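## Task

With the lock placed so its knob sits on the right, turn its three wheels so the upward-facing digits read 0, 1, 8 from left to right. Then push the knob sideways until the bolt is open.

## Robot and tools

ROBOT. Two six-joint UR-type arms, left_arm and right_arm. Each carries a Robotiq 2F-85 two-finger gripper and a wrist camera. Joint order, used in every row and every per-joint list: shoulder pan, shoulder lift, elbow, wrist 1, wrist 2, wrist 3. Stated ranges in rad: elbow -3.142 to 3.142, all other joints -6.283 to 6.283. The real end stop can sit up to 0.010 rad either side of the stated one. The fingers point along the gripper's +z axis and close along its y axis. A block about 10 cm long projects from the wrist 3 axis toward the gripper's +x and turns with the hand, so watch for it hitting things.

FRAMES. Scene frame: origin on the table surface, halfway between the two arms. +z is up, +x points out over the table, and left_arm is on the +y side. Image left and right do not match these arm names. Calibrated bases in the scene frame: left_arm at (-0.020, +0.629, +0.191) m and right_arm at (-0.034, -0.633, +0.191) m. Both are turned only slightly about z. Hand position, orientation and velocity are reported in each arm's own base frame. end_effector_position is the point between the pads when they are closed. Closed fingertips reach about 19 mm past that point.

execute_actions(actions, cameras). actions is a list of actions. Each action is a table of at most 15 rows, and each row lasts one control step of 1/30 s. One action is 15 steps (0.5 s); if a table is shorter, its last row is held for the remaining steps. A row is always 18 numbers in [-1, 1], covering both arms:
- numbers 1-6: left_arm joint offsets;
- numbers 7-9: left gripper position, force_limit, speed;
- numbers 10-18: the same nine for right_arm.
Joint offsets are relative to the Joint targets at the start of that action, not to the previous row. Scale: 1.0 equals 1.481 rad for shoulder pan and shoulder lift, and 2.222 rad for elbow and the three wrists. Sending the same offset again moves the joint further. Send zeros to keep an arm where it is. An action that would push a joint more than 0.010 rad beyond its range is rejected for both arms. An empty actions list just returns the current state and images.

Gripper numbers are settings, not offsets:
- position: +1 is fully open (85 mm); the pads touch near -0.8; -1 closes until something blocks the fingers.
- speed: -1 is about 20 mm/s, 0 about 85 mm/s, +1 about 150 mm/s.
- force_limit: limits how hard the finger motor may push; higher grips harder.
Both force_limit and speed begin at +1. To leave a gripper unchanged, repeat the last three numbers you sent for it; a 0 is a real command. New force or speed settings only apply after the position number changes by at least 0.01.

move(target, speed, blend, stop_force, zero, blocking, cameras). target is one 18-number row in the same layout, or a list of up to 15 such rows. Every joint offset in it counts from the current Joint targets, including in later rows. Gripper numbers are settings. All joints of both arms start and end together. speed is the peak rate of the joint that travels farthest, 0.01 to 3.14 rad/s (default 0.5); use a much lower value near contact. blend is in rad and rounds corners between rows. stop_force is 4 to 120 N, one value for both arms. It ends an arm's path when the wrist sensor feels that much push against the motion. Leave it out when backing away from something you are pressing on. zero (default true) re-zeroes the sensor before the move. blocking=false returns after about 0.5 s and cannot be combined with stop_force. The result adds a 'move:' line: done, off_target, moving, held or fault, plus limits=held if steps were withheld.

Other tools:
- wait(seconds 0-10): the robot holds its last command.
- stop(): brakes a running move; the fingers keep moving.
- zoom_image(camera, region=[x0,y0,x1,y1]): pixels of the latest image, at most 504x504.
- zero_wrist_force(arm).
- read_manual(section): licence text only.
- finished_scene(scene 1 or 2): ends the scene; call it only when the lock stays open without the robot's help.

CAMERAS. cam_high, cam_low, cam_left_wrist and cam_right_wrist, each 896x504. The cameras argument chooses which images return; [] returns none.

RESULT LINES.
- Joint positions, Joint velocities, Joint targets (the base for your next offsets) and Joint torques, given per arm in joint order.
- Tool commands, and position_measured in counts: 3 is open, 130 is about 40 mm, 230 is pads together.
- object_status: 0 moving, 1 blocked while opening, 2 blocked while closing (holding something), 3 reached the command.
- Wrist force and Wrist torque along the hand's own axes, plus the peak since the last reading.
- Warnings: 'joint sent to its limit', 'joint command not followed' (clearance check between the arms), MOTOR HOT, OVER-TEMPERATURE FAULT.

AVOID.
- Torque or force faults. Contact forces near 150 N, or joint torques at their limits (wrist joints 46.9 N m), freeze an arm for 10 s.
- Pressing past a firm contact. The arms are stiff, so even a small overshoot can trigger a fault.
- Fast contacts, slams, dropping things, and squeezing hard on parts that rest on something.
- Contact between the two arms, including one gripper closing on the other's fingers.
- Holding a stretched arm or pushing against something for a long time, which heats the motors.

To end a push, command the Joint targets back past the Joint positions. Thinking time lets the scene run on.

Each tool is called after "Request:" by a JSON object that holds its "method" and its "body", one argument or row to a line.

## Session

Request:
{"method": "execute_actions", "body": {
  "actions": []
}}

Scene clock: 0.00 s.
left_arm: end_effector_position=(+0.6784, -0.9238, +0.1155) position_measured=3 object_status=3 end_effector_quat_wxyz=(+0.009, +0.906, +0.413, +0.092) | right_arm: end_effector_position=(+0.0741, +0.2917, +0.0512) position_measured=3 object_status=3 end_effector_quat_wxyz=(+0.727, +0.060, -0.683, -0.040)
Joint positions: left_arm=[-1.136 -0.721 1.065 -1.935 -1.386 1.151] | right_arm=[4.224 -2.105 -2.367 -1.933 2.617 -0.249]
Joint velocities: within noise
Joint torques (N m): no reading
Motor temperatures (°C): left_arm=[26 23 27 31 30 32] | right_arm=[28 24 25 32 30 28]
Wrist force (N): no reading
Wrist torque (N m): no reading
Wrist force, peak (N): no reading
Joint targets: left_arm=[-1.136 -0.721 1.065 -1.935 -1.386 1.151] | right_arm=[4.224 -2.105 -2.367 -1.933 2.617 -0.249]
Tool commands: left_gripper/position=+1.0 left_gripper/force_limit=+1.0 left_gripper/speed=+1.0 right_gripper/position=+1.0 right_gripper/force_limit=+1.0 right_gripper/speed=+1.0

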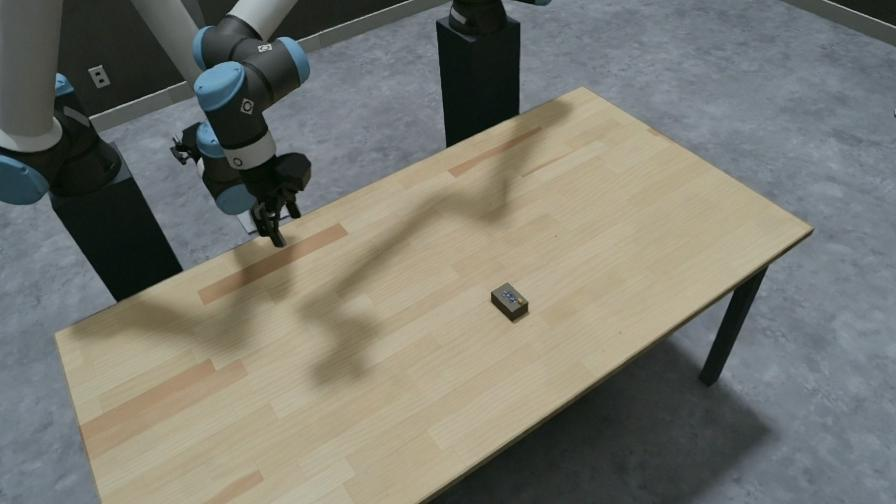

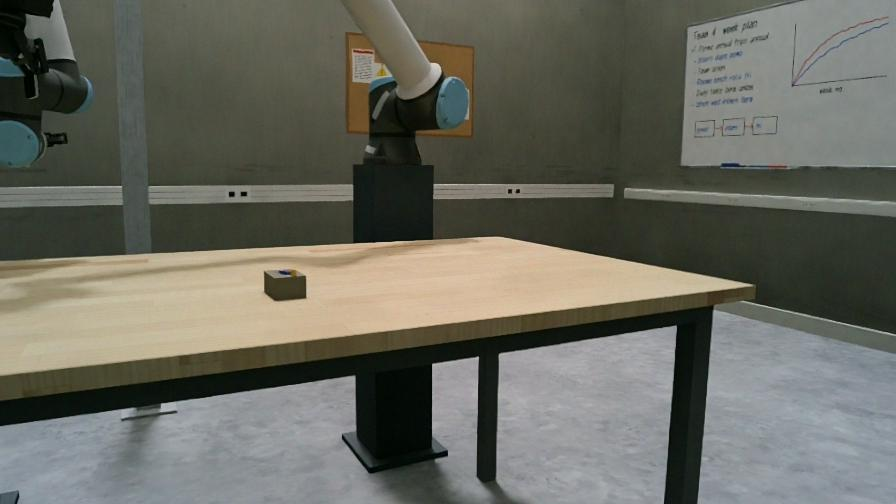

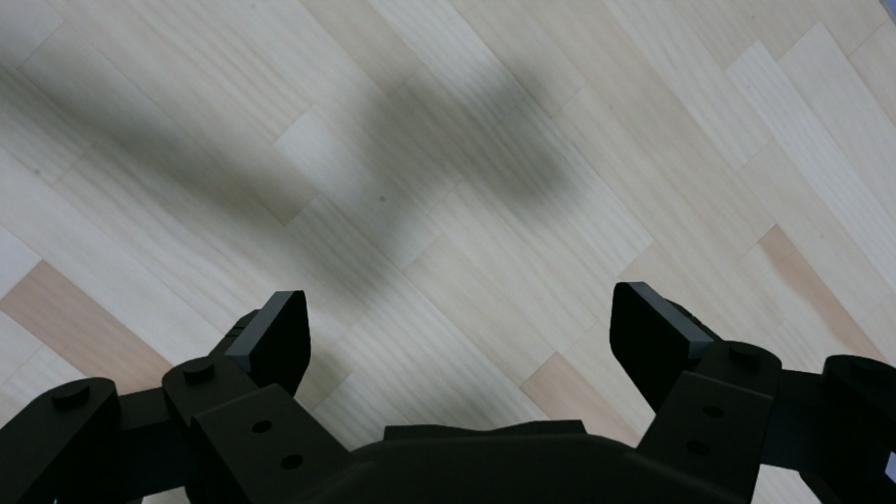

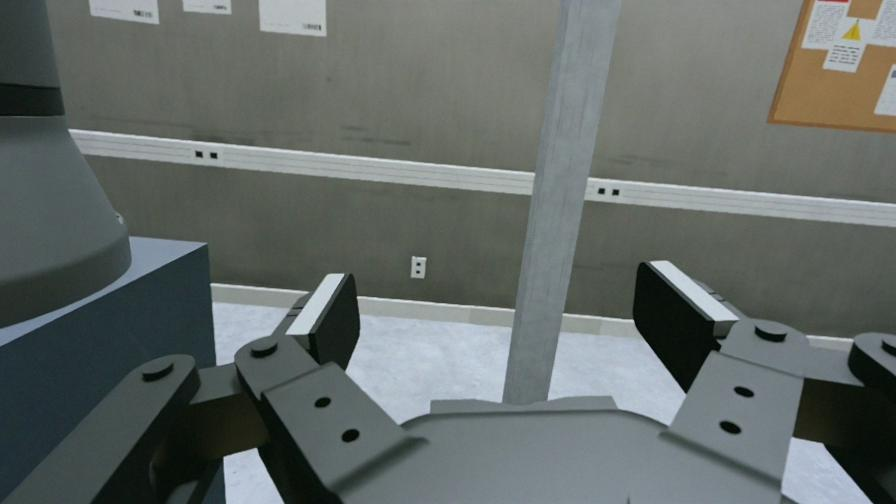

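Request:
{"method": "zoom_image", "body": {
  "camera": "cam_high",
  "region": [470, 270, 550, 330]
}}

Request:
{"method": "zoom_image", "body": {
  "camera": "cam_low",
  "region": [250, 255, 320, 310]
}}

Scaled by 6.300 from the camera's 896x504 image, which has a finer 1280x720 frame.

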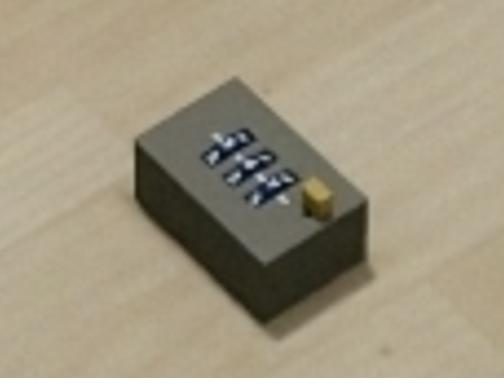

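Scaled by 7.200 from the camera's 896x504 image, which has a finer 1280x720 frame.

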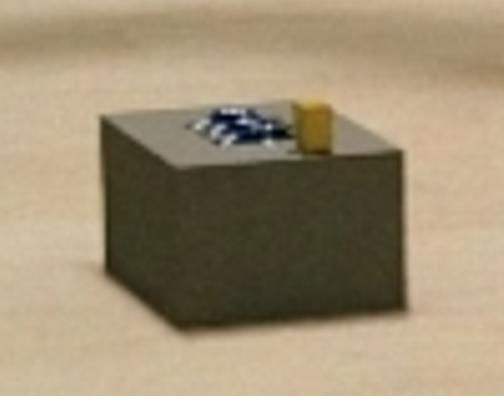

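Request:
{"method": "move", "body": {
  "target": [0.299,-0.047,0.137,-0.097,-0.083,-0.134,1,1,1,0,0,0,0,0,0,1,1,1],
  "cameras": ["cam_left_wrist","cam_high"]
}}

Scene clock: 31.00 s.
left_arm: end_effector_position=(+0.9030, -0.5241, +0.0196) position_measured=3 object_status=3 end_effector_quat_wxyz=(+0.000, +0.699, +0.715, +0.000) | right_arm: end_effector_position=(+0.0741, +0.2917, +0.0512) position_measured=3 object_status=3 end_effector_quat_wxyz=(+0.727, +0.060, -0.683, -0.040)
Joint positions: left_arm=[-0.694 -0.79 1.369 -2.15 -1.57 0.853] | right_arm=[4.224 -2.105 -2.367 -1.933 2.617 -0.249]
Joint velocities: within noise
Joint torques (N m): left_arm=[16.01 -124.14 -29.42 -7.73 -3.77 -3.61] | right_arm=[4.5 51.6 10.63 -2.82 -0.92 -1.16]
Motor temperatures (°C): left_arm=[26 23 27 31 30 32] | right_arm=[28 24 25 32 30 28]
Wrist force (N): left_arm=[-0.1 0.3 0.3] | right_arm=[-0.2 0.2 0.0]
Wrist torque (N m): left_arm=[0.13 -0.10 -0.03] | right_arm=[0.04 0.05 0.00]
Wrist force, peak (N): left_arm=[-5.2 -0.1 -1.9] | right_arm=[-0.4 -0.3 -0.8]
Joint targets: left_arm=[-0.693 -0.791 1.370 -2.150 -1.570 0.853] | right_arm=[4.224 -2.105 -2.367 -1.933 2.617 -0.249]
move: done
camera_calibration:
cam_left_wrist: T_world_to_cam=[[0.99868, -0.00509802, 0.0511103, -0.905517], [-0.0206153, -0.951182, 0.307941, -0.468132], [0.0470453, -0.308589, -0.950032, -0.0573537], [0, 0, 0, 1]] pos_world=[0.897369, -0.467593, 0.135951]
Images, in order (width x height): cam_high 896x504, cam_left_wrist 896x504.

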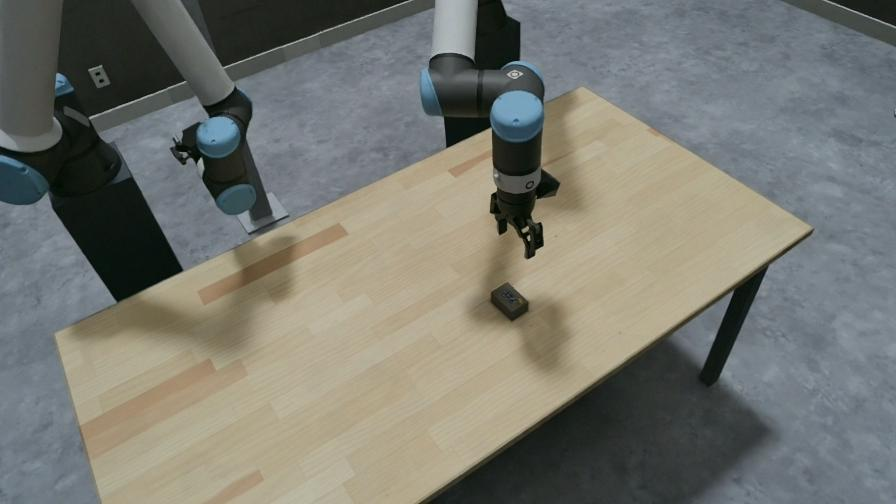

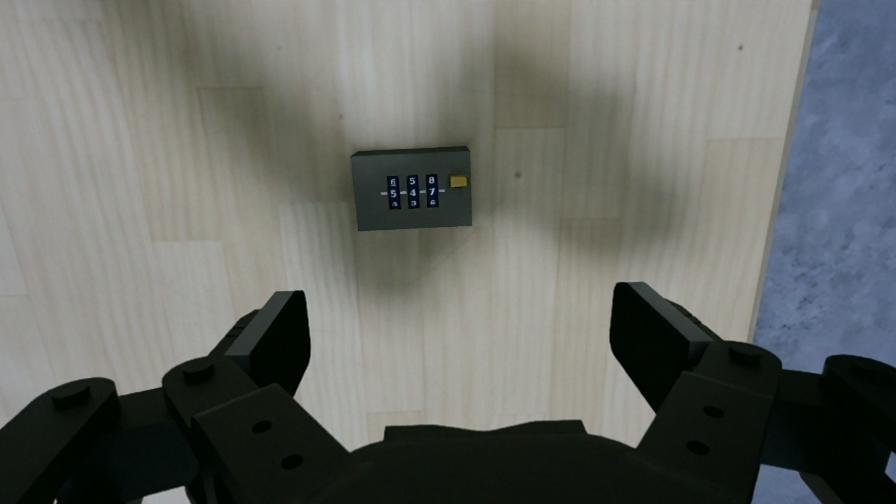

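Request:
{"method": "zoom_image", "body": {
  "camera": "cam_left_wrist",
  "region": [340, 135, 484, 240]
}}

Scaled by 3.500 from the camera's 896x504 image, which has a finer 1280x720 frame.

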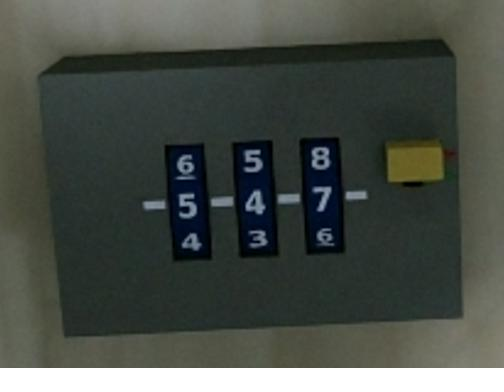

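Request:
{"method": "move", "body": {
  "target": [-0.0049,0.0721,0.0230,-0.0710,0,-0.0122,-0.85,-1,0,0,0,0,0,0,0,1,1,1],
  "cameras": ["cam_left_wrist","cam_high"]
}}

Request:
{"method": "zoom_image", "body": {
  "camera": "cam_left_wrist",
  "region": [300, 200, 600, 400]
}}

Request:
{"method": "zoom_image", "body": {
  "camera": "cam_high",
  "region": [470, 250, 550, 330]
}}

Request:
{"method": "execute_actions", "body": {
  "actions": [],
  "cameras": ["cam_low"]
}}

Request:
{"method": "zoom_image", "body": {
  "camera": "cam_low",
  "region": [240, 230, 330, 310]
}}

Scene clock: 46.93 s.
left_arm: end_effector_position=(+0.8907, -0.5230, -0.1002) position_measured=231 object_status=3 end_effector_quat_wxyz=(+0.000, +0.691, +0.723, +0.000) | right_arm: end_effector_position=(+0.0741, +0.2917, +0.0512) position_measured=3 object_status=3 end_effector_quat_wxyz=(+0.727, +0.060, -0.683, -0.040)
Joint positions: left_arm=[-0.701 -0.684 1.421 -2.308 -1.57 0.826] | right_arm=[4.224 -2.105 -2.367 -1.933 2.617 -0.249]
Joint velocities: within noise
Joint torques (N m): left_arm=[-13.48 -101.23 -26.5 -7.42 -3.17 -3.63] | right_arm=[6.49 47.53 10.46 -3.25 -1.55 -1.87]
Motor temperatures (°C): left_arm=[26 23 27 31 30 32] | right_arm=[28 24 25 32 30 28]
Wrist force (N): left_arm=[-0.5 0.0 -0.1] | right_arm=[-0.2 0.2 -0.4]
Wrist torque (N m): left_arm=[0.12 -0.05 -0.01] | right_arm=[0.04 0.03 0.00]
Wrist force, peak (N): left_arm=[-0.5 -0.6 3.3] | right_arm=[-0.2 0.1 -0.7]
Joint targets: left_arm=[-0.701 -0.684 1.421 -2.308 -1.570 0.826] | right_arm=[4.224 -2.105 -2.367 -1.933 2.617 -0.249]
move: done
camera_calibration:
cam_left_wrist: T_world_to_cam=[[0.998586, 0.0153775, 0.050893, -0.876405], [-0.00104864, -0.951374, 0.308036, -0.44799], [0.0531551, -0.307654, -0.950012, -0.175208], [0, 0, 0, 1]] pos_world=[0.884009, -0.466632, 0.0161501]
Images, in order (width x height): cam_high 896x504, cam_left_wrist 896x504.

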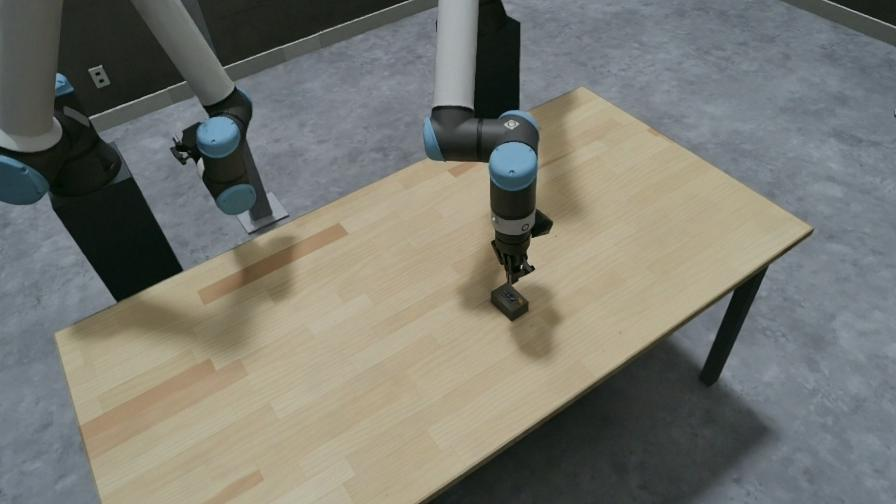

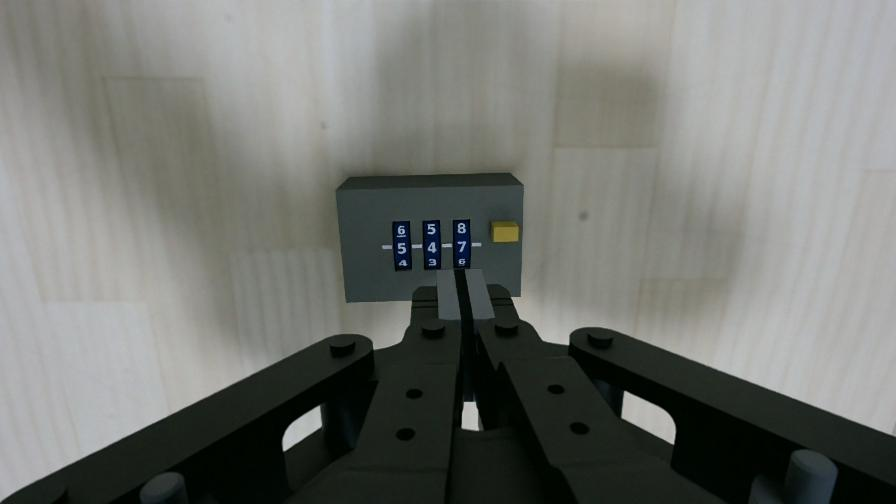

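Scaled by 1.680 from the camera's 896x504 image, which has a finer 1280x720 frame.

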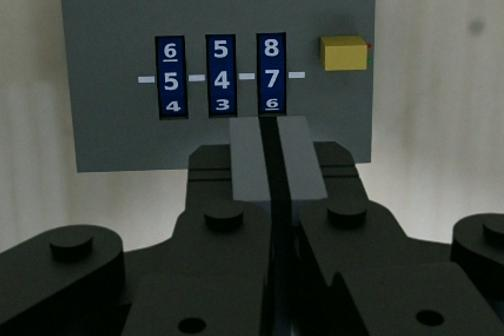

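Scaled by 6.300 from the camera's 896x504 image, which has a finer 1280x720 frame.

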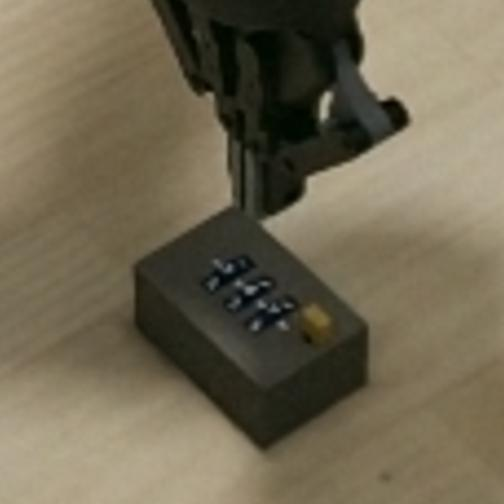

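Scene clock: 46.93 s.
left_arm: end_effector_position=(+0.8907, -0.5230, -0.1002) position_measured=231 object_status=3 end_effector_quat_wxyz=(+0.000, +0.691, +0.723, +0.000) | right_arm: end_effector_position=(+0.0741, +0.2917, +0.0512) position_measured=3 object_status=3 end_effector_quat_wxyz=(+0.727, +0.060, -0.683, -0.040)
Joint positions: left_arm=[-0.701 -0.684 1.421 -2.308 -1.57 0.826] | right_arm=[4.224 -2.105 -2.367 -1.933 2.617 -0.249]
Joint velocities: within noise
Joint torques (N m): left_arm=[-13.48 -101.23 -26.5 -7.42 -3.17 -3.63] | right_arm=[6.49 47.53 10.46 -3.25 -1.55 -1.87]
Motor temperatures (°C): left_arm=[26 23 27 31 30 32] | right_arm=[28 24 25 32 30 28]
Wrist force (N): left_arm=[-0.5 0.0 -0.1] | right_arm=[-0.2 0.2 -0.4]
Wrist torque (N m): left_arm=[0.12 -0.05 -0.01] | right_arm=[0.04 0.03 0.00]
Wrist force, peak (N): left_arm=[-0.5 0.0 -0.1] | right_arm=[-0.2 0.2 -0.4]
Joint targets: left_arm=[-0.701 -0.684 1.421 -2.308 -1.570 0.826] | right_arm=[4.224 -2.105 -2.367 -1.933 2.617 -0.249]
Tool commands: left_gripper/position=-0.85 left_gripper/force_limit=-1.0 left_gripper/speed=+0.0 right_gripper/position=+1.0 right_gripper/force_limit=+1.0 right_gripper/speed=+1.0
Images, in order (width x height): cam_low 896x504.

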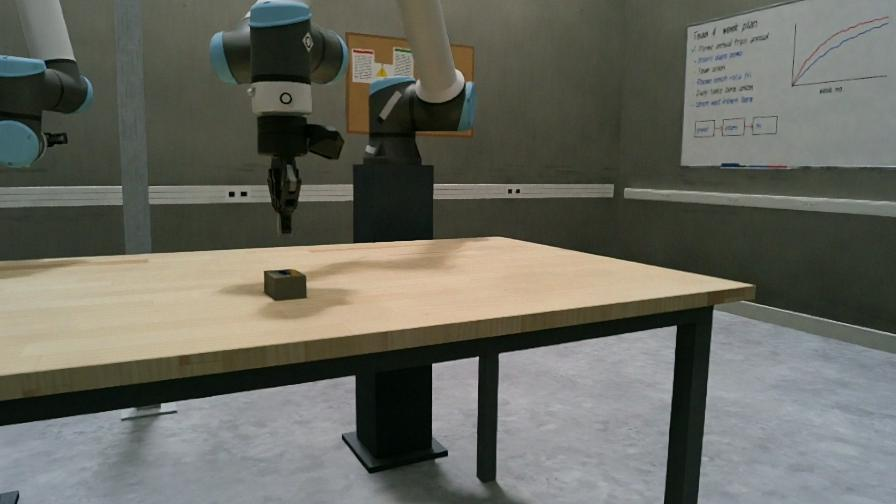

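Scaled by 5.600 from the camera's 896x504 image, which has a finer 1280x720 frame.

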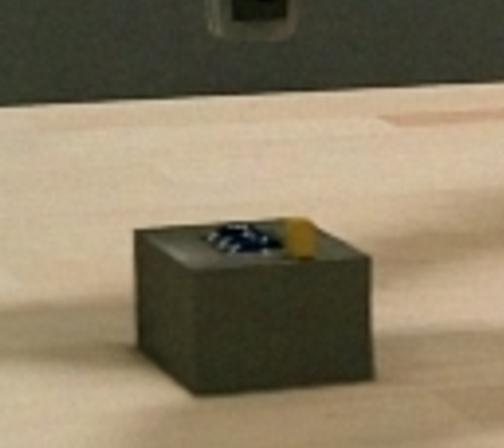

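Request:
{"method": "move", "body": {
  "target": [0.0055,0.0072,0.0003,-0.0051,0,0.0036,-0.85,-1,0,0,0,0,0,0,0,1,1,1],
  "cameras": ["cam_left_wrist","cam_high"]
}}

Request:
{"method": "zoom_image", "body": {
  "camera": "cam_left_wrist",
  "region": [350, 170, 550, 320]
}}

Request:
{"method": "zoom_image", "body": {
  "camera": "cam_high",
  "region": [480, 255, 540, 325]
}}

Scene clock: 59.50 s.
left_arm: end_effector_position=(+0.8946, -0.5158, -0.1099) position_measured=231 object_status=3 end_effector_quat_wxyz=(+0.000, +0.691, +0.723, +0.000) | right_arm: end_effector_position=(+0.0741, +0.2917, +0.0512) position_measured=3 object_status=3 end_effector_quat_wxyz=(+0.727, +0.060, -0.683, -0.040)
Joint positions: left_arm=[-0.693 -0.673 1.421 -2.319 -1.57 0.834] | right_arm=[4.224 -2.105 -2.367 -1.933 2.617 -0.249]
Joint velocities: within noise
Joint torques (N m): left_arm=[17.25 -99.94 -25.67 -7.58 -2.9 4.45] | right_arm=[9.55 45.44 10.84 -3.95 -2.16 -2.22]
Motor temperatures (°C): left_arm=[26 23 27 31 30 32] | right_arm=[28 24 25 32 30 28]
Wrist force (N): left_arm=[-0.6 0.1 0.3] | right_arm=[0.1 0.3 0.0]
Wrist torque (N m): left_arm=[0.16 -0.03 -0.02] | right_arm=[0.06 0.00 0.00]
Wrist force, peak (N): left_arm=[-1.1 -0.3 0.2] | right_arm=[-0.7 -0.5 -0.2]
Joint targets: left_arm=[-0.692 -0.673 1.421 -2.319 -1.570 0.834] | right_arm=[4.224 -2.105 -2.367 -1.933 2.617 -0.249]
move: done
camera_calibration:
cam_left_wrist: T_world_to_cam=[[0.998586, 0.015472, 0.0508642, -0.87988], [-0.000944834, -0.951402, 0.30795, -0.438187], [0.0531569, -0.307562, -0.950042, -0.182249], [0, 0, 0, 1]] pos_world=[0.887909, -0.459332, 0.00654982]
Images, in order (width x height): cam_high 896x504, cam_left_wrist 896x504.

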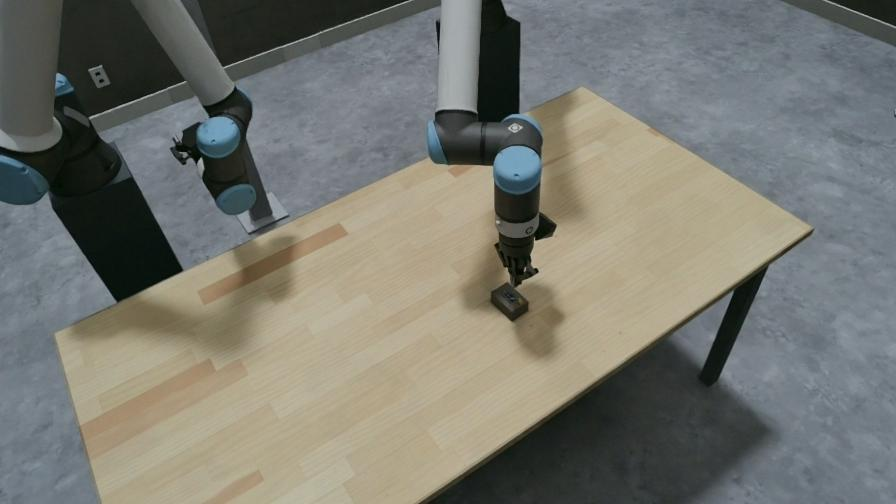

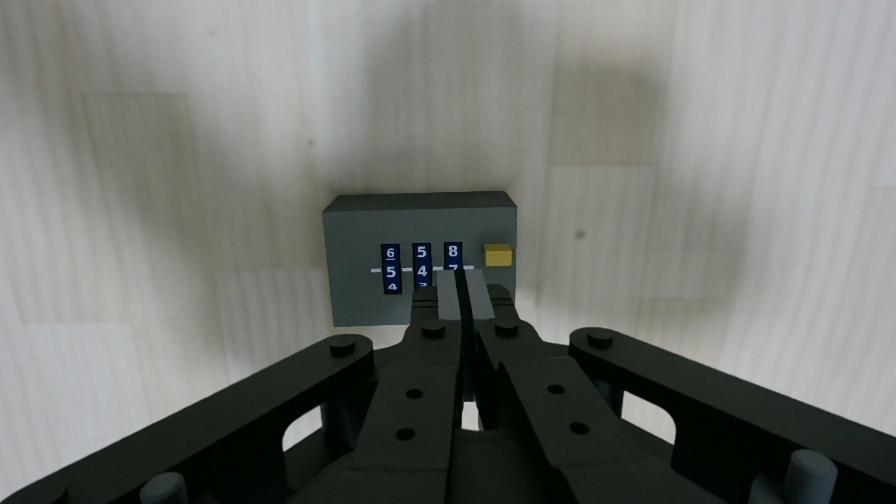

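Scaled by 2.520 from the camera's 896x504 image, which has a finer 1280x720 frame.

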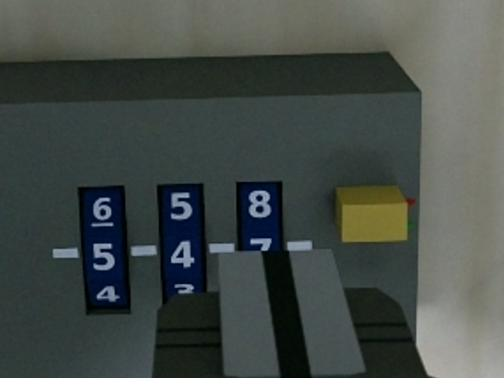

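Scaled by 7.200 from the camera's 896x504 image, which has a finer 1280x720 frame.

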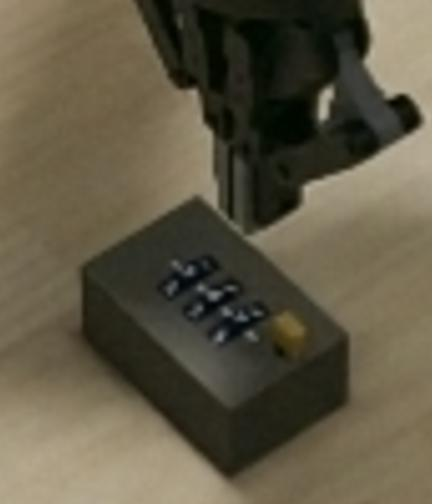

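Request:
{"method": "move", "body": {
  "target": [-0.0025,0.0162,-0.0022,-0.0086,0,-0.0017,-0.85,-1,0,0,0,0,0,0,0,1,1,1],
  "cameras": ["cam_left_wrist","cam_low"],
  "speed": 0.03,
  "stop_force": 5
}}

Request:
{"method": "zoom_image", "body": {
  "camera": "cam_left_wrist",
  "region": [350, 170, 550, 320]
}}

Request:
{"method": "zoom_image", "body": {
  "camera": "cam_low",
  "region": [240, 230, 330, 310]
}}

Scene clock: 82.53 s.
left_arm: end_effector_position=(+0.8940, -0.5199, -0.1297) position_measured=231 object_status=3 end_effector_quat_wxyz=(+0.000, +0.691, +0.723, +0.000) | right_arm: end_effector_position=(+0.0741, +0.2917, +0.0512) position_measured=3 object_status=3 end_effector_quat_wxyz=(+0.727, +0.060, -0.683, -0.040)
Joint positions: left_arm=[-0.696 -0.649 1.416 -2.338 -1.57 0.83] | right_arm=[4.224 -2.105 -2.367 -1.933 2.617 -0.249]
Joint velocities: within noise
Joint torques (N m): left_arm=[-13.39 -102.29 -44.88 -7.14 -2.52 -3.13] | right_arm=[10.32 46.57 10.48 -4.3 -2.06 -3.09]
Motor temperatures (°C): left_arm=[26 23 27 31 30 32] | right_arm=[28 24 25 32 30 28]
Wrist force (N): left_arm=[-0.8 -0.1 0.7] | right_arm=[0.1 -0.1 0.1]
Wrist torque (N m): left_arm=[0.14 0.02 -0.01] | right_arm=[0.00 -0.01 0.00]
Wrist force, peak (N): left_arm=[-0.9 -0.8 0.4] | right_arm=[-0.6 -0.7 0.2]
Joint targets: left_arm=[-0.696 -0.649 1.416 -2.338 -1.570 0.830] | right_arm=[4.224 -2.105 -2.367 -1.933 2.617 -0.249]
move: done
camera_calibration:
cam_left_wrist: T_world_to_cam=[[0.998586, 0.0155672, 0.050834, -0.878067], [-0.000845027, -0.951401, 0.307954, -0.436079], [0.0531575, -0.307561, -0.950042, -0.202284], [0, 0, 0, 1]] pos_world=[0.887209, -0.463431, -0.0132503]
Images, in order (width x height): cam_low 896x504, cam_left_wrist 896x504.

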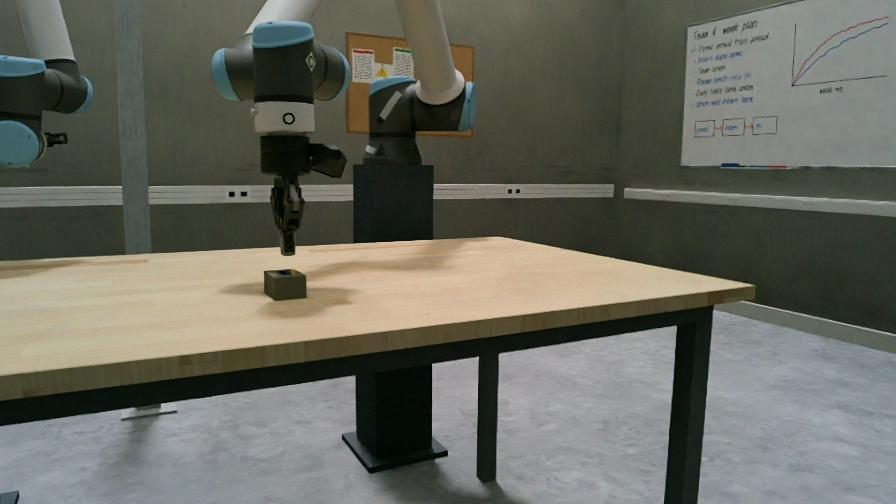

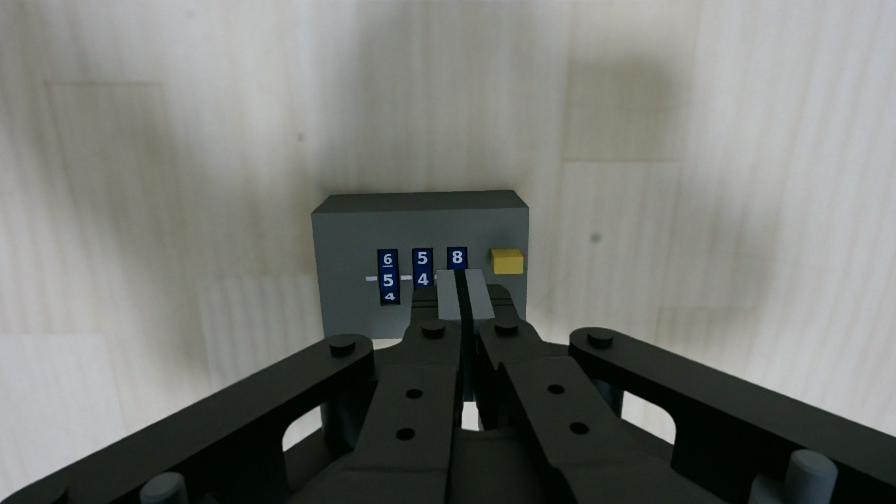

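Scaled by 2.520 from the camera's 896x504 image, which has a finer 1280x720 frame.

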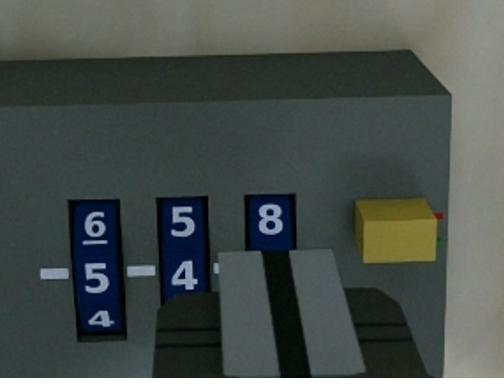

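Scaled by 5.600 from the camera's 896x504 image, which has a finer 1280x720 frame.

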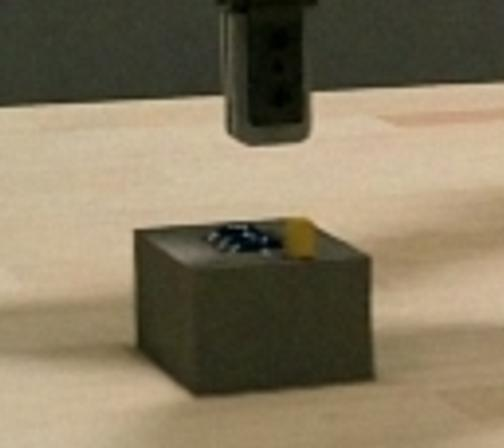

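Request:
{"method": "move", "body": {
  "target": [0.0014,0.0165,0.0011,-0.0121,0,0.0009,-0.85,-1,0,0,0,0,0,0,0,1,1,1],
  "cameras": [],
  "speed": 0.03,
  "stop_force": 5
}}

Request:
{"method": "move", "body": {
  "target": [0,0.0120,-0.0012,-0.0068,0,0,-0.85,-1,0,0,0,0,0,0,0,1,1,1],
  "cameras": ["cam_left_wrist","cam_low"],
  "speed": 0.01,
  "stop_force": 4
}}

Request:
{"method": "zoom_image", "body": {
  "camera": "cam_left_wrist",
  "region": [350, 170, 550, 320]
}}

Request:
{"method": "zoom_image", "body": {
  "camera": "cam_low",
  "region": [240, 230, 330, 310]
}}

Scene clock: 94.33 s.
left_arm: end_effector_position=(+0.8936, -0.5168, -0.1526) position_measured=231 object_status=3 end_effector_quat_wxyz=(+0.000, +0.691, +0.723, +0.000) | right_arm: end_effector_position=(+0.0741, +0.2917, +0.0512) position_measured=3 object_status=3 end_effector_quat_wxyz=(+0.727, +0.060, -0.683, -0.040)
Joint positions: left_arm=[-0.694 -0.625 1.419 -2.365 -1.57 0.832] | right_arm=[4.224 -2.105 -2.367 -1.933 2.617 -0.249]
Joint velocities: within noise
Joint torques (N m): left_arm=[14.37 -104.18 -24.33 -7.23 -1.98 4.17] | right_arm=[10.79 44.35 10.85 -4.17 -2.23 -3.35]
Motor temperatures (°C): left_arm=[26 23 27 31 30 32] | right_arm=[28 24 25 32 30 28]
Wrist force (N): left_arm=[-0.7 0.0 0.3] | right_arm=[-0.6 0.0 0.0]
Wrist torque (N m): left_arm=[0.11 0.02 -0.01] | right_arm=[0.01 0.10 0.00]
Wrist force, peak (N): left_arm=[-1.0 -0.5 0.7] | right_arm=[-0.8 0.3 -0.3]
Joint targets: left_arm=[-0.694 -0.625 1.419 -2.365 -1.570 0.832] | right_arm=[4.224 -2.105 -2.367 -1.933 2.617 -0.249]
move: done
No camera images: "cameras" was empty.

Scene clock: 96.27 s.
left_arm: end_effector_position=(+0.8936, -0.5168, -0.1575) position_measured=231 object_status=3 end_effector_quat_wxyz=(+0.000, +0.691, +0.723, +0.000) | right_arm: end_effector_position=(+0.0741, +0.2917, +0.0512) position_measured=3 object_status=3 end_effector_quat_wxyz=(+0.727, +0.060, -0.683, -0.040)
Joint positions: left_arm=[-0.694 -0.619 1.418 -2.37 -1.57 0.832] | right_arm=[4.224 -2.105 -2.367 -1.933 2.617 -0.249]
Joint velocities: within noise
Joint torques (N m): left_arm=[13.61 -117.46 -20.82 -1.46 -2.07 4.04] | right_arm=[10.05 46.19 11.58 -4.48 -2.23 -3.25]
Motor temperatures (°C): left_arm=[26 23 27 31 30 32] | right_arm=[28 24 25 32 30 28]
Wrist force (N): left_arm=[0.2 -0.9 -9.4] | right_arm=[-0.2 -0.1 -0.2]
Wrist torque (N m): left_arm=[0.06 -0.03 -0.01] | right_arm=[-0.01 0.04 -0.01]
Wrist force, peak (N): left_arm=[3.2 -8.5 -22.3] | right_arm=[-0.4 -0.5 -0.4]
Joint targets: left_arm=[-0.694 -0.619 1.418 -2.370 -1.570 0.832] | right_arm=[4.224 -2.105 -2.367 -1.933 2.617 -0.249]
move: contact (left_arm); left_arm: the shoulder lift is farthest, 0.012 rad from its target
camera_calibration:
cam_left_wrist: T_world_to_cam=[[0.99858, 0.0155974, 0.0509291, -0.876378], [-0.000845586, -0.951401, 0.307954, -0.424663], [0.0532573, -0.30756, -0.950037, -0.227843], [0, 0, 0, 1]] pos_world=[0.88691, -0.460431, -0.04105]
Images, in order (width x height): cam_low 896x504, cam_left_wrist 896x504.

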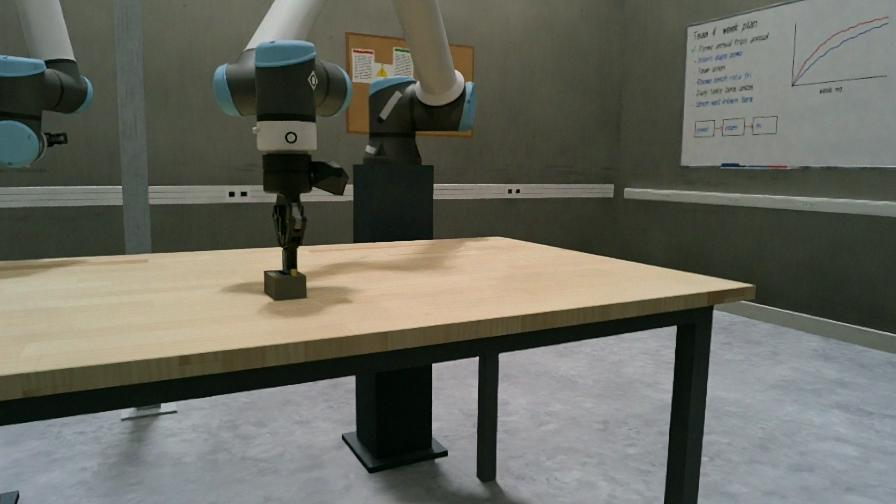

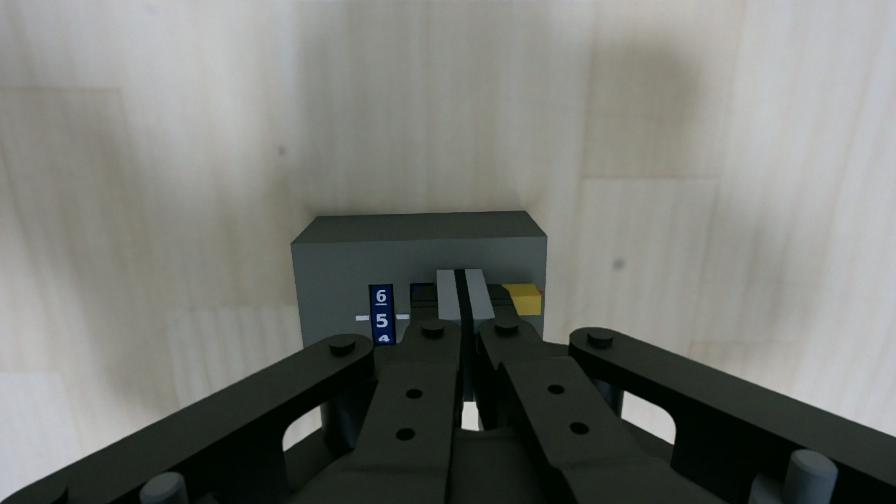

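Scaled by 2.520 from the camera's 896x504 image, which has a finer 1280x720 frame.

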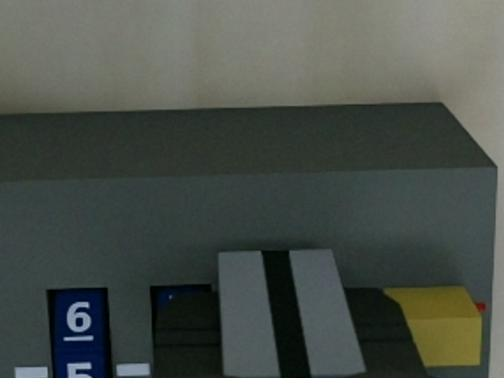

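Scaled by 5.600 from the camera's 896x504 image, which has a finer 1280x720 frame.

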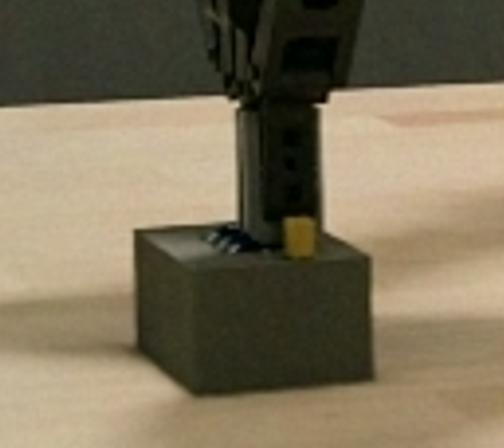

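Request:
{"method": "move", "body": {
  "target": [-0.0039,0.0036,-0.0055,0.0031,0,-0.0026,-0.85,-1,0,0,0,0,0,0,0,1,1,1],
  "cameras": [],
  "speed": 0.01
}}

Request:
{"method": "move", "body": {
  "target": [0.0029,-0.0234,0.005,0.0153,0,0.0019,-0.85,-1,0,0,0,0,0,0,0,1,1,1],
  "cameras": ["cam_left_wrist"],
  "speed": 0.06
}}

Request:
{"method": "zoom_image", "body": {
  "camera": "cam_left_wrist",
  "region": [350, 170, 550, 320]
}}

Scene clock: 102.40 s.
left_arm: end_effector_position=(+0.8942, -0.5248, -0.1574) position_measured=231 object_status=3 end_effector_quat_wxyz=(+0.000, +0.691, +0.723, +0.000) | right_arm: end_effector_position=(+0.0741, +0.2917, +0.0512) position_measured=3 object_status=3 end_effector_quat_wxyz=(+0.727, +0.060, -0.683, -0.040)
Joint positions: left_arm=[-0.7 -0.614 1.406 -2.363 -1.57 0.827] | right_arm=[4.224 -2.105 -2.367 -1.933 2.617 -0.249]
Joint velocities: within noise
Joint torques (N m): left_arm=[-11.35 -97.72 -43.26 -1.32 -0.94 -3.49] | right_arm=[10.13 46.35 10.67 -4.47 -2.26 -3.25]
Motor temperatures (°C): left_arm=[26 23 27 31 30 32] | right_arm=[28 24 25 32 30 28]
Wrist force (N): left_arm=[-1.3 -4.1 -8.4] | right_arm=[-0.2 0.2 -0.2]
Wrist torque (N m): left_arm=[0.13 0.04 -0.01] | right_arm=[0.04 0.05 0.00]
Wrist force, peak (N): left_arm=[2.0 -9.1 -22.2] | right_arm=[-0.7 0.0 -0.3]
Joint targets: left_arm=[-0.700 -0.614 1.406 -2.363 -1.570 0.826] | right_arm=[4.224 -2.105 -2.367 -1.933 2.617 -0.249]
move: done
No camera images: "cameras" was empty.

Scene clock: 103.37 s.
left_arm: end_effector_position=(+0.8919, -0.5174, -0.1322) position_measured=231 object_status=3 end_effector_quat_wxyz=(-0.005, +0.691, +0.723, +0.000) | right_arm: end_effector_position=(+0.0741, +0.2917, +0.0512) position_measured=3 object_status=3 end_effector_quat_wxyz=(+0.727, +0.060, -0.683, -0.040)
Joint positions: left_arm=[-0.696 -0.648 1.417 -2.33 -1.57 0.831] | right_arm=[4.224 -2.105 -2.367 -1.933 2.617 -0.249]
Joint velocities: within noise
Joint torques (N m): left_arm=[16.35 -128.07 -24.3 -1.74 0.85 4.14] | right_arm=[8.24 43.66 10.41 -4.33 -2.21 -3.05]
Motor temperatures (°C): left_arm=[26 23 27 31 30 32] | right_arm=[28 24 25 32 30 28]
Wrist force (N): left_arm=[-0.5 0.3 0.2] | right_arm=[-0.1 -0.1 -0.1]
Wrist torque (N m): left_arm=[0.19 -0.03 -0.01] | right_arm=[-0.01 0.02 0.00]
Wrist force, peak (N): left_arm=[-0.7 -3.7 -8.1] | right_arm=[-0.6 -0.4 -0.4]
Joint targets: left_arm=[-0.695 -0.648 1.417 -2.329 -1.570 0.831] | right_arm=[4.224 -2.105 -2.367 -1.933 2.617 -0.249]
move: done
camera_calibration:
cam_left_wrist: T_world_to_cam=[[0.998955, 0.0153882, 0.0430378, -0.877406], [0.0016905, -0.953415, 0.301656, -0.437069], [0.0456748, -0.301268, -0.952445, -0.194229], [0, 0, 0, 1]] pos_world=[0.886099, -0.461722, -0.0153868]
Images, in order (width x height): cam_left_wrist 896x504.

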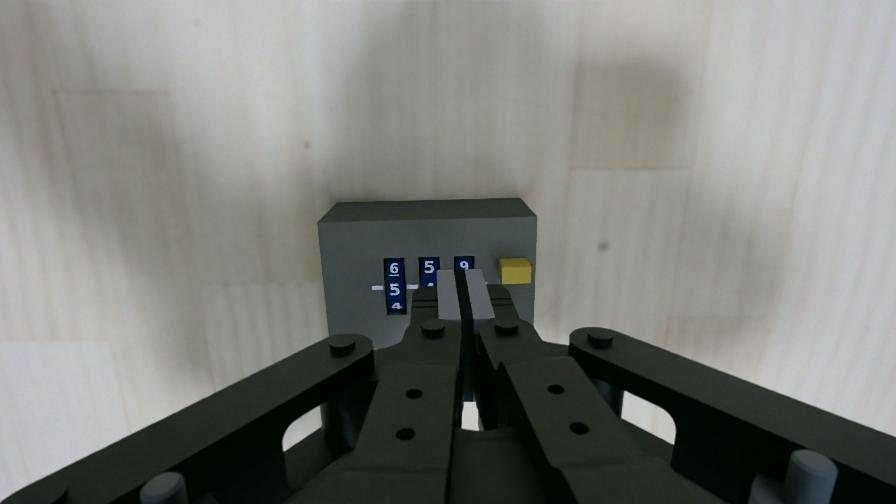

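Scaled by 2.520 from the camera's 896x504 image, which has a finer 1280x720 frame.

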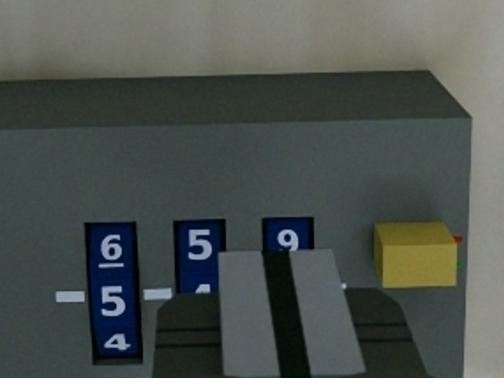

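Request:
{"method": "move", "body": {
  "target": [-0.0117,0.0040,0.0070,-0.0145,0,-0.0078,-0.85,-1,0,0,0,0,0,0,0,1,1,1],
  "cameras": ["cam_left_wrist"],
  "speed": 0.04
}}

Request:
{"method": "zoom_image", "body": {
  "camera": "cam_left_wrist",
  "region": [350, 170, 550, 320]
}}

Scene clock: 113.27 s.
left_arm: end_effector_position=(+0.8803, -0.5303, -0.1421) position_measured=231 object_status=3 end_effector_quat_wxyz=(+0.000, +0.691, +0.723, +0.000) | right_arm: end_effector_position=(+0.0741, +0.2917, +0.0512) position_measured=3 object_status=3 end_effector_quat_wxyz=(+0.727, +0.060, -0.683, -0.040)
Joint positions: left_arm=[-0.713 -0.642 1.432 -2.361 -1.57 0.814] | right_arm=[4.224 -2.105 -2.367 -1.933 2.617 -0.249]
Joint velocities: within noise
Joint torques (N m): left_arm=[-15.38 -103.19 -23.78 -7 3.22 -3.27] | right_arm=[10.23 45.46 10.66 -4.08 -2.01 -3.36]
Motor temperatures (°C): left_arm=[26 23 27 31 30 32] | right_arm=[28 24 25 32 30 28]
Wrist force (N): left_arm=[-0.1 -0.3 0.8] | right_arm=[0.0 -0.3 -0.2]
Wrist torque (N m): left_arm=[0.05 -0.08 0.02] | right_arm=[-0.06 0.01 0.00]
Wrist force, peak (N): left_arm=[-0.7 -0.1 1.1] | right_arm=[-0.4 0.0 -0.6]
Joint targets: left_arm=[-0.713 -0.642 1.432 -2.361 -1.570 0.813] | right_arm=[4.224 -2.105 -2.367 -1.933 2.617 -0.249]
move: done
camera_calibration:
cam_left_wrist: T_world_to_cam=[[0.998575, 0.015729, 0.0509936, -0.863498], [-0.000752205, -0.951332, 0.308168, -0.442274], [0.053359, -0.307767, -0.949964, -0.216931], [0, 0, 0, 1]] pos_world=[0.87351, -0.473931, -0.0257493]
Images, in order (width x height): cam_left_wrist 896x504.

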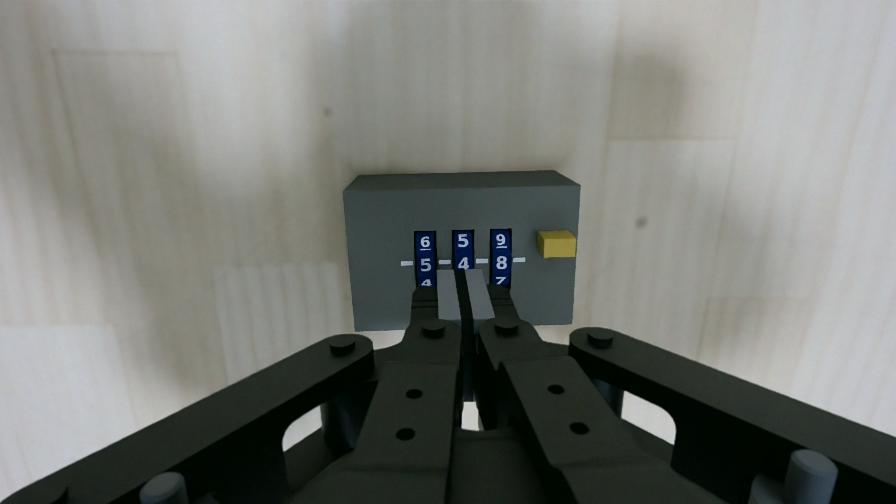

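Scaled by 2.520 from the camera's 896x504 image, which has a finer 1280x720 frame.

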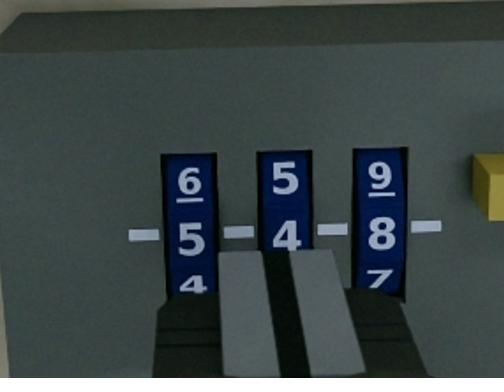

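Request:
{"method": "move", "body": {
  "target": [
    [-0.0003,0.0124,-0.0015,-0.0068,0,-0.0002,-0.85,-1,0,0,0,0,0,0,0,1,1,1],
    [0.0074,0.0054,0.0091,-0.0127,0,0.0049,-0.85,-1,0,0,0,0,0,0,0,1,1,1],
    [0.0074,-0.0066,0.0103,-0.0059,0,0.0049,-0.85,-1,0,0,0,0,0,0,0,1,1,1],
    [0,0,0,0,0,0,-0.85,-1,0,0,0,0,0,0,0,1,1,1]
  ],
  "cameras": ["cam_left_wrist"],
  "speed": [0.012,0.016,0.03,0.04]
}}

Request:
{"method": "zoom_image", "body": {
  "camera": "cam_left_wrist",
  "region": [350, 170, 550, 320]
}}

Scene clock: 125.50 s.
left_arm: end_effector_position=(+0.8802, -0.5302, -0.1423) position_measured=231 object_status=3 end_effector_quat_wxyz=(+0.000, +0.691, +0.723, +0.000) | right_arm: end_effector_position=(+0.0741, +0.2917, +0.0512) position_measured=3 object_status=3 end_effector_quat_wxyz=(+0.727, +0.060, -0.683, -0.040)
Joint positions: left_arm=[-0.713 -0.642 1.433 -2.362 -1.57 0.813] | right_arm=[4.224 -2.105 -2.367 -1.933 2.617 -0.249]
Joint velocities: within noise
Joint torques (N m): left_arm=[-13.96 -101.46 -46.04 -1.35 2.18 -3.3] | right_arm=[10.74 45.82 10.34 -4.16 -2.34 -3.1]
Motor temperatures (°C): left_arm=[26 23 27 31 30 32] | right_arm=[28 24 25 32 30 28]
Wrist force (N): left_arm=[-0.6 0.1 0.1] | right_arm=[-0.2 -0.3 0.0]
Wrist torque (N m): left_arm=[0.12 -0.01 0.02] | right_arm=[-0.04 0.04 0.00]
Wrist force, peak (N): left_arm=[-2.0 -0.2 -4.5] | right_arm=[-0.8 -0.4 -0.2]
Joint targets: left_arm=[-0.713 -0.642 1.432 -2.361 -1.570 0.813] | right_arm=[4.224 -2.105 -2.367 -1.933 2.617 -0.249]
move: done
camera_calibration:
cam_left_wrist: T_world_to_cam=[[0.99857, 0.0156673, 0.0511179, -0.863411], [-0.000849103, -0.951333, 0.308164, -0.442033], [0.0534583, -0.307766, -0.949959, -0.217171], [0, 0, 0, 1]] pos_world=[0.87341, -0.473831, -0.025949]
Images, in order (width x height): cam_left_wrist 896x504.

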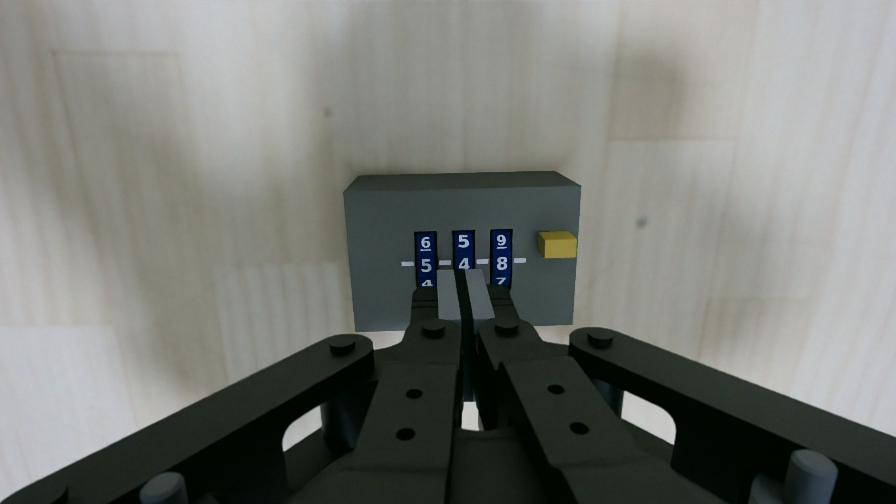

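Scaled by 2.520 from the camera's 896x504 image, which has a finer 1280x720 frame.

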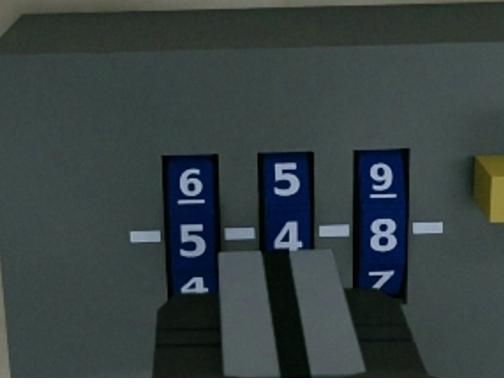

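Request:
{"method": "move", "body": {
  "target": [0,0.0155,-0.002,-0.0116,0,0,-0.85,-1,0,0,0,0,0,0,0,1,1,1],
  "cameras": [],
  "speed": 0.01,
  "stop_force": 7
}}

Scene clock: 131.43 s.
left_arm: end_effector_position=(+0.8820, -0.5320, -0.1575) position_measured=231 object_status=3 end_effector_quat_wxyz=(+0.003, +0.691, +0.723, +0.000) | right_arm: end_effector_position=(+0.0741, +0.2917, +0.0512) position_measured=3 object_status=3 end_effector_quat_wxyz=(+0.727, +0.060, -0.683, -0.040)
Joint positions: left_arm=[-0.713 -0.623 1.429 -2.383 -1.57 0.813] | right_arm=[4.224 -2.105 -2.367 -1.933 2.617 -0.249]
Joint velocities: within noise
Joint torques (N m): left_arm=[-3.07 -122.27 -20.63 -1.37 1.67 -3.43] | right_arm=[10.01 44.93 10.79 -4.3 -2.34 -3.21]
Motor temperatures (°C): left_arm=[26 23 27 31 30 32] | right_arm=[28 24 25 32 30 28]
Wrist force (N): left_arm=[-1.4 2.0 -5.1] | right_arm=[0.0 -0.4 0.1]
Wrist torque (N m): left_arm=[0.07 0.06 0.03] | right_arm=[-0.06 0.01 0.00]
Wrist force, peak (N): left_arm=[-1.3 -4.3 -14.0] | right_arm=[-0.1 -0.2 -0.8]
Joint targets: left_arm=[-0.713 -0.623 1.429 -2.383 -1.570 0.813] | right_arm=[4.224 -2.105 -2.367 -1.933 2.617 -0.249]
move: contact (left_arm)
No camera images: "cameras" was empty.


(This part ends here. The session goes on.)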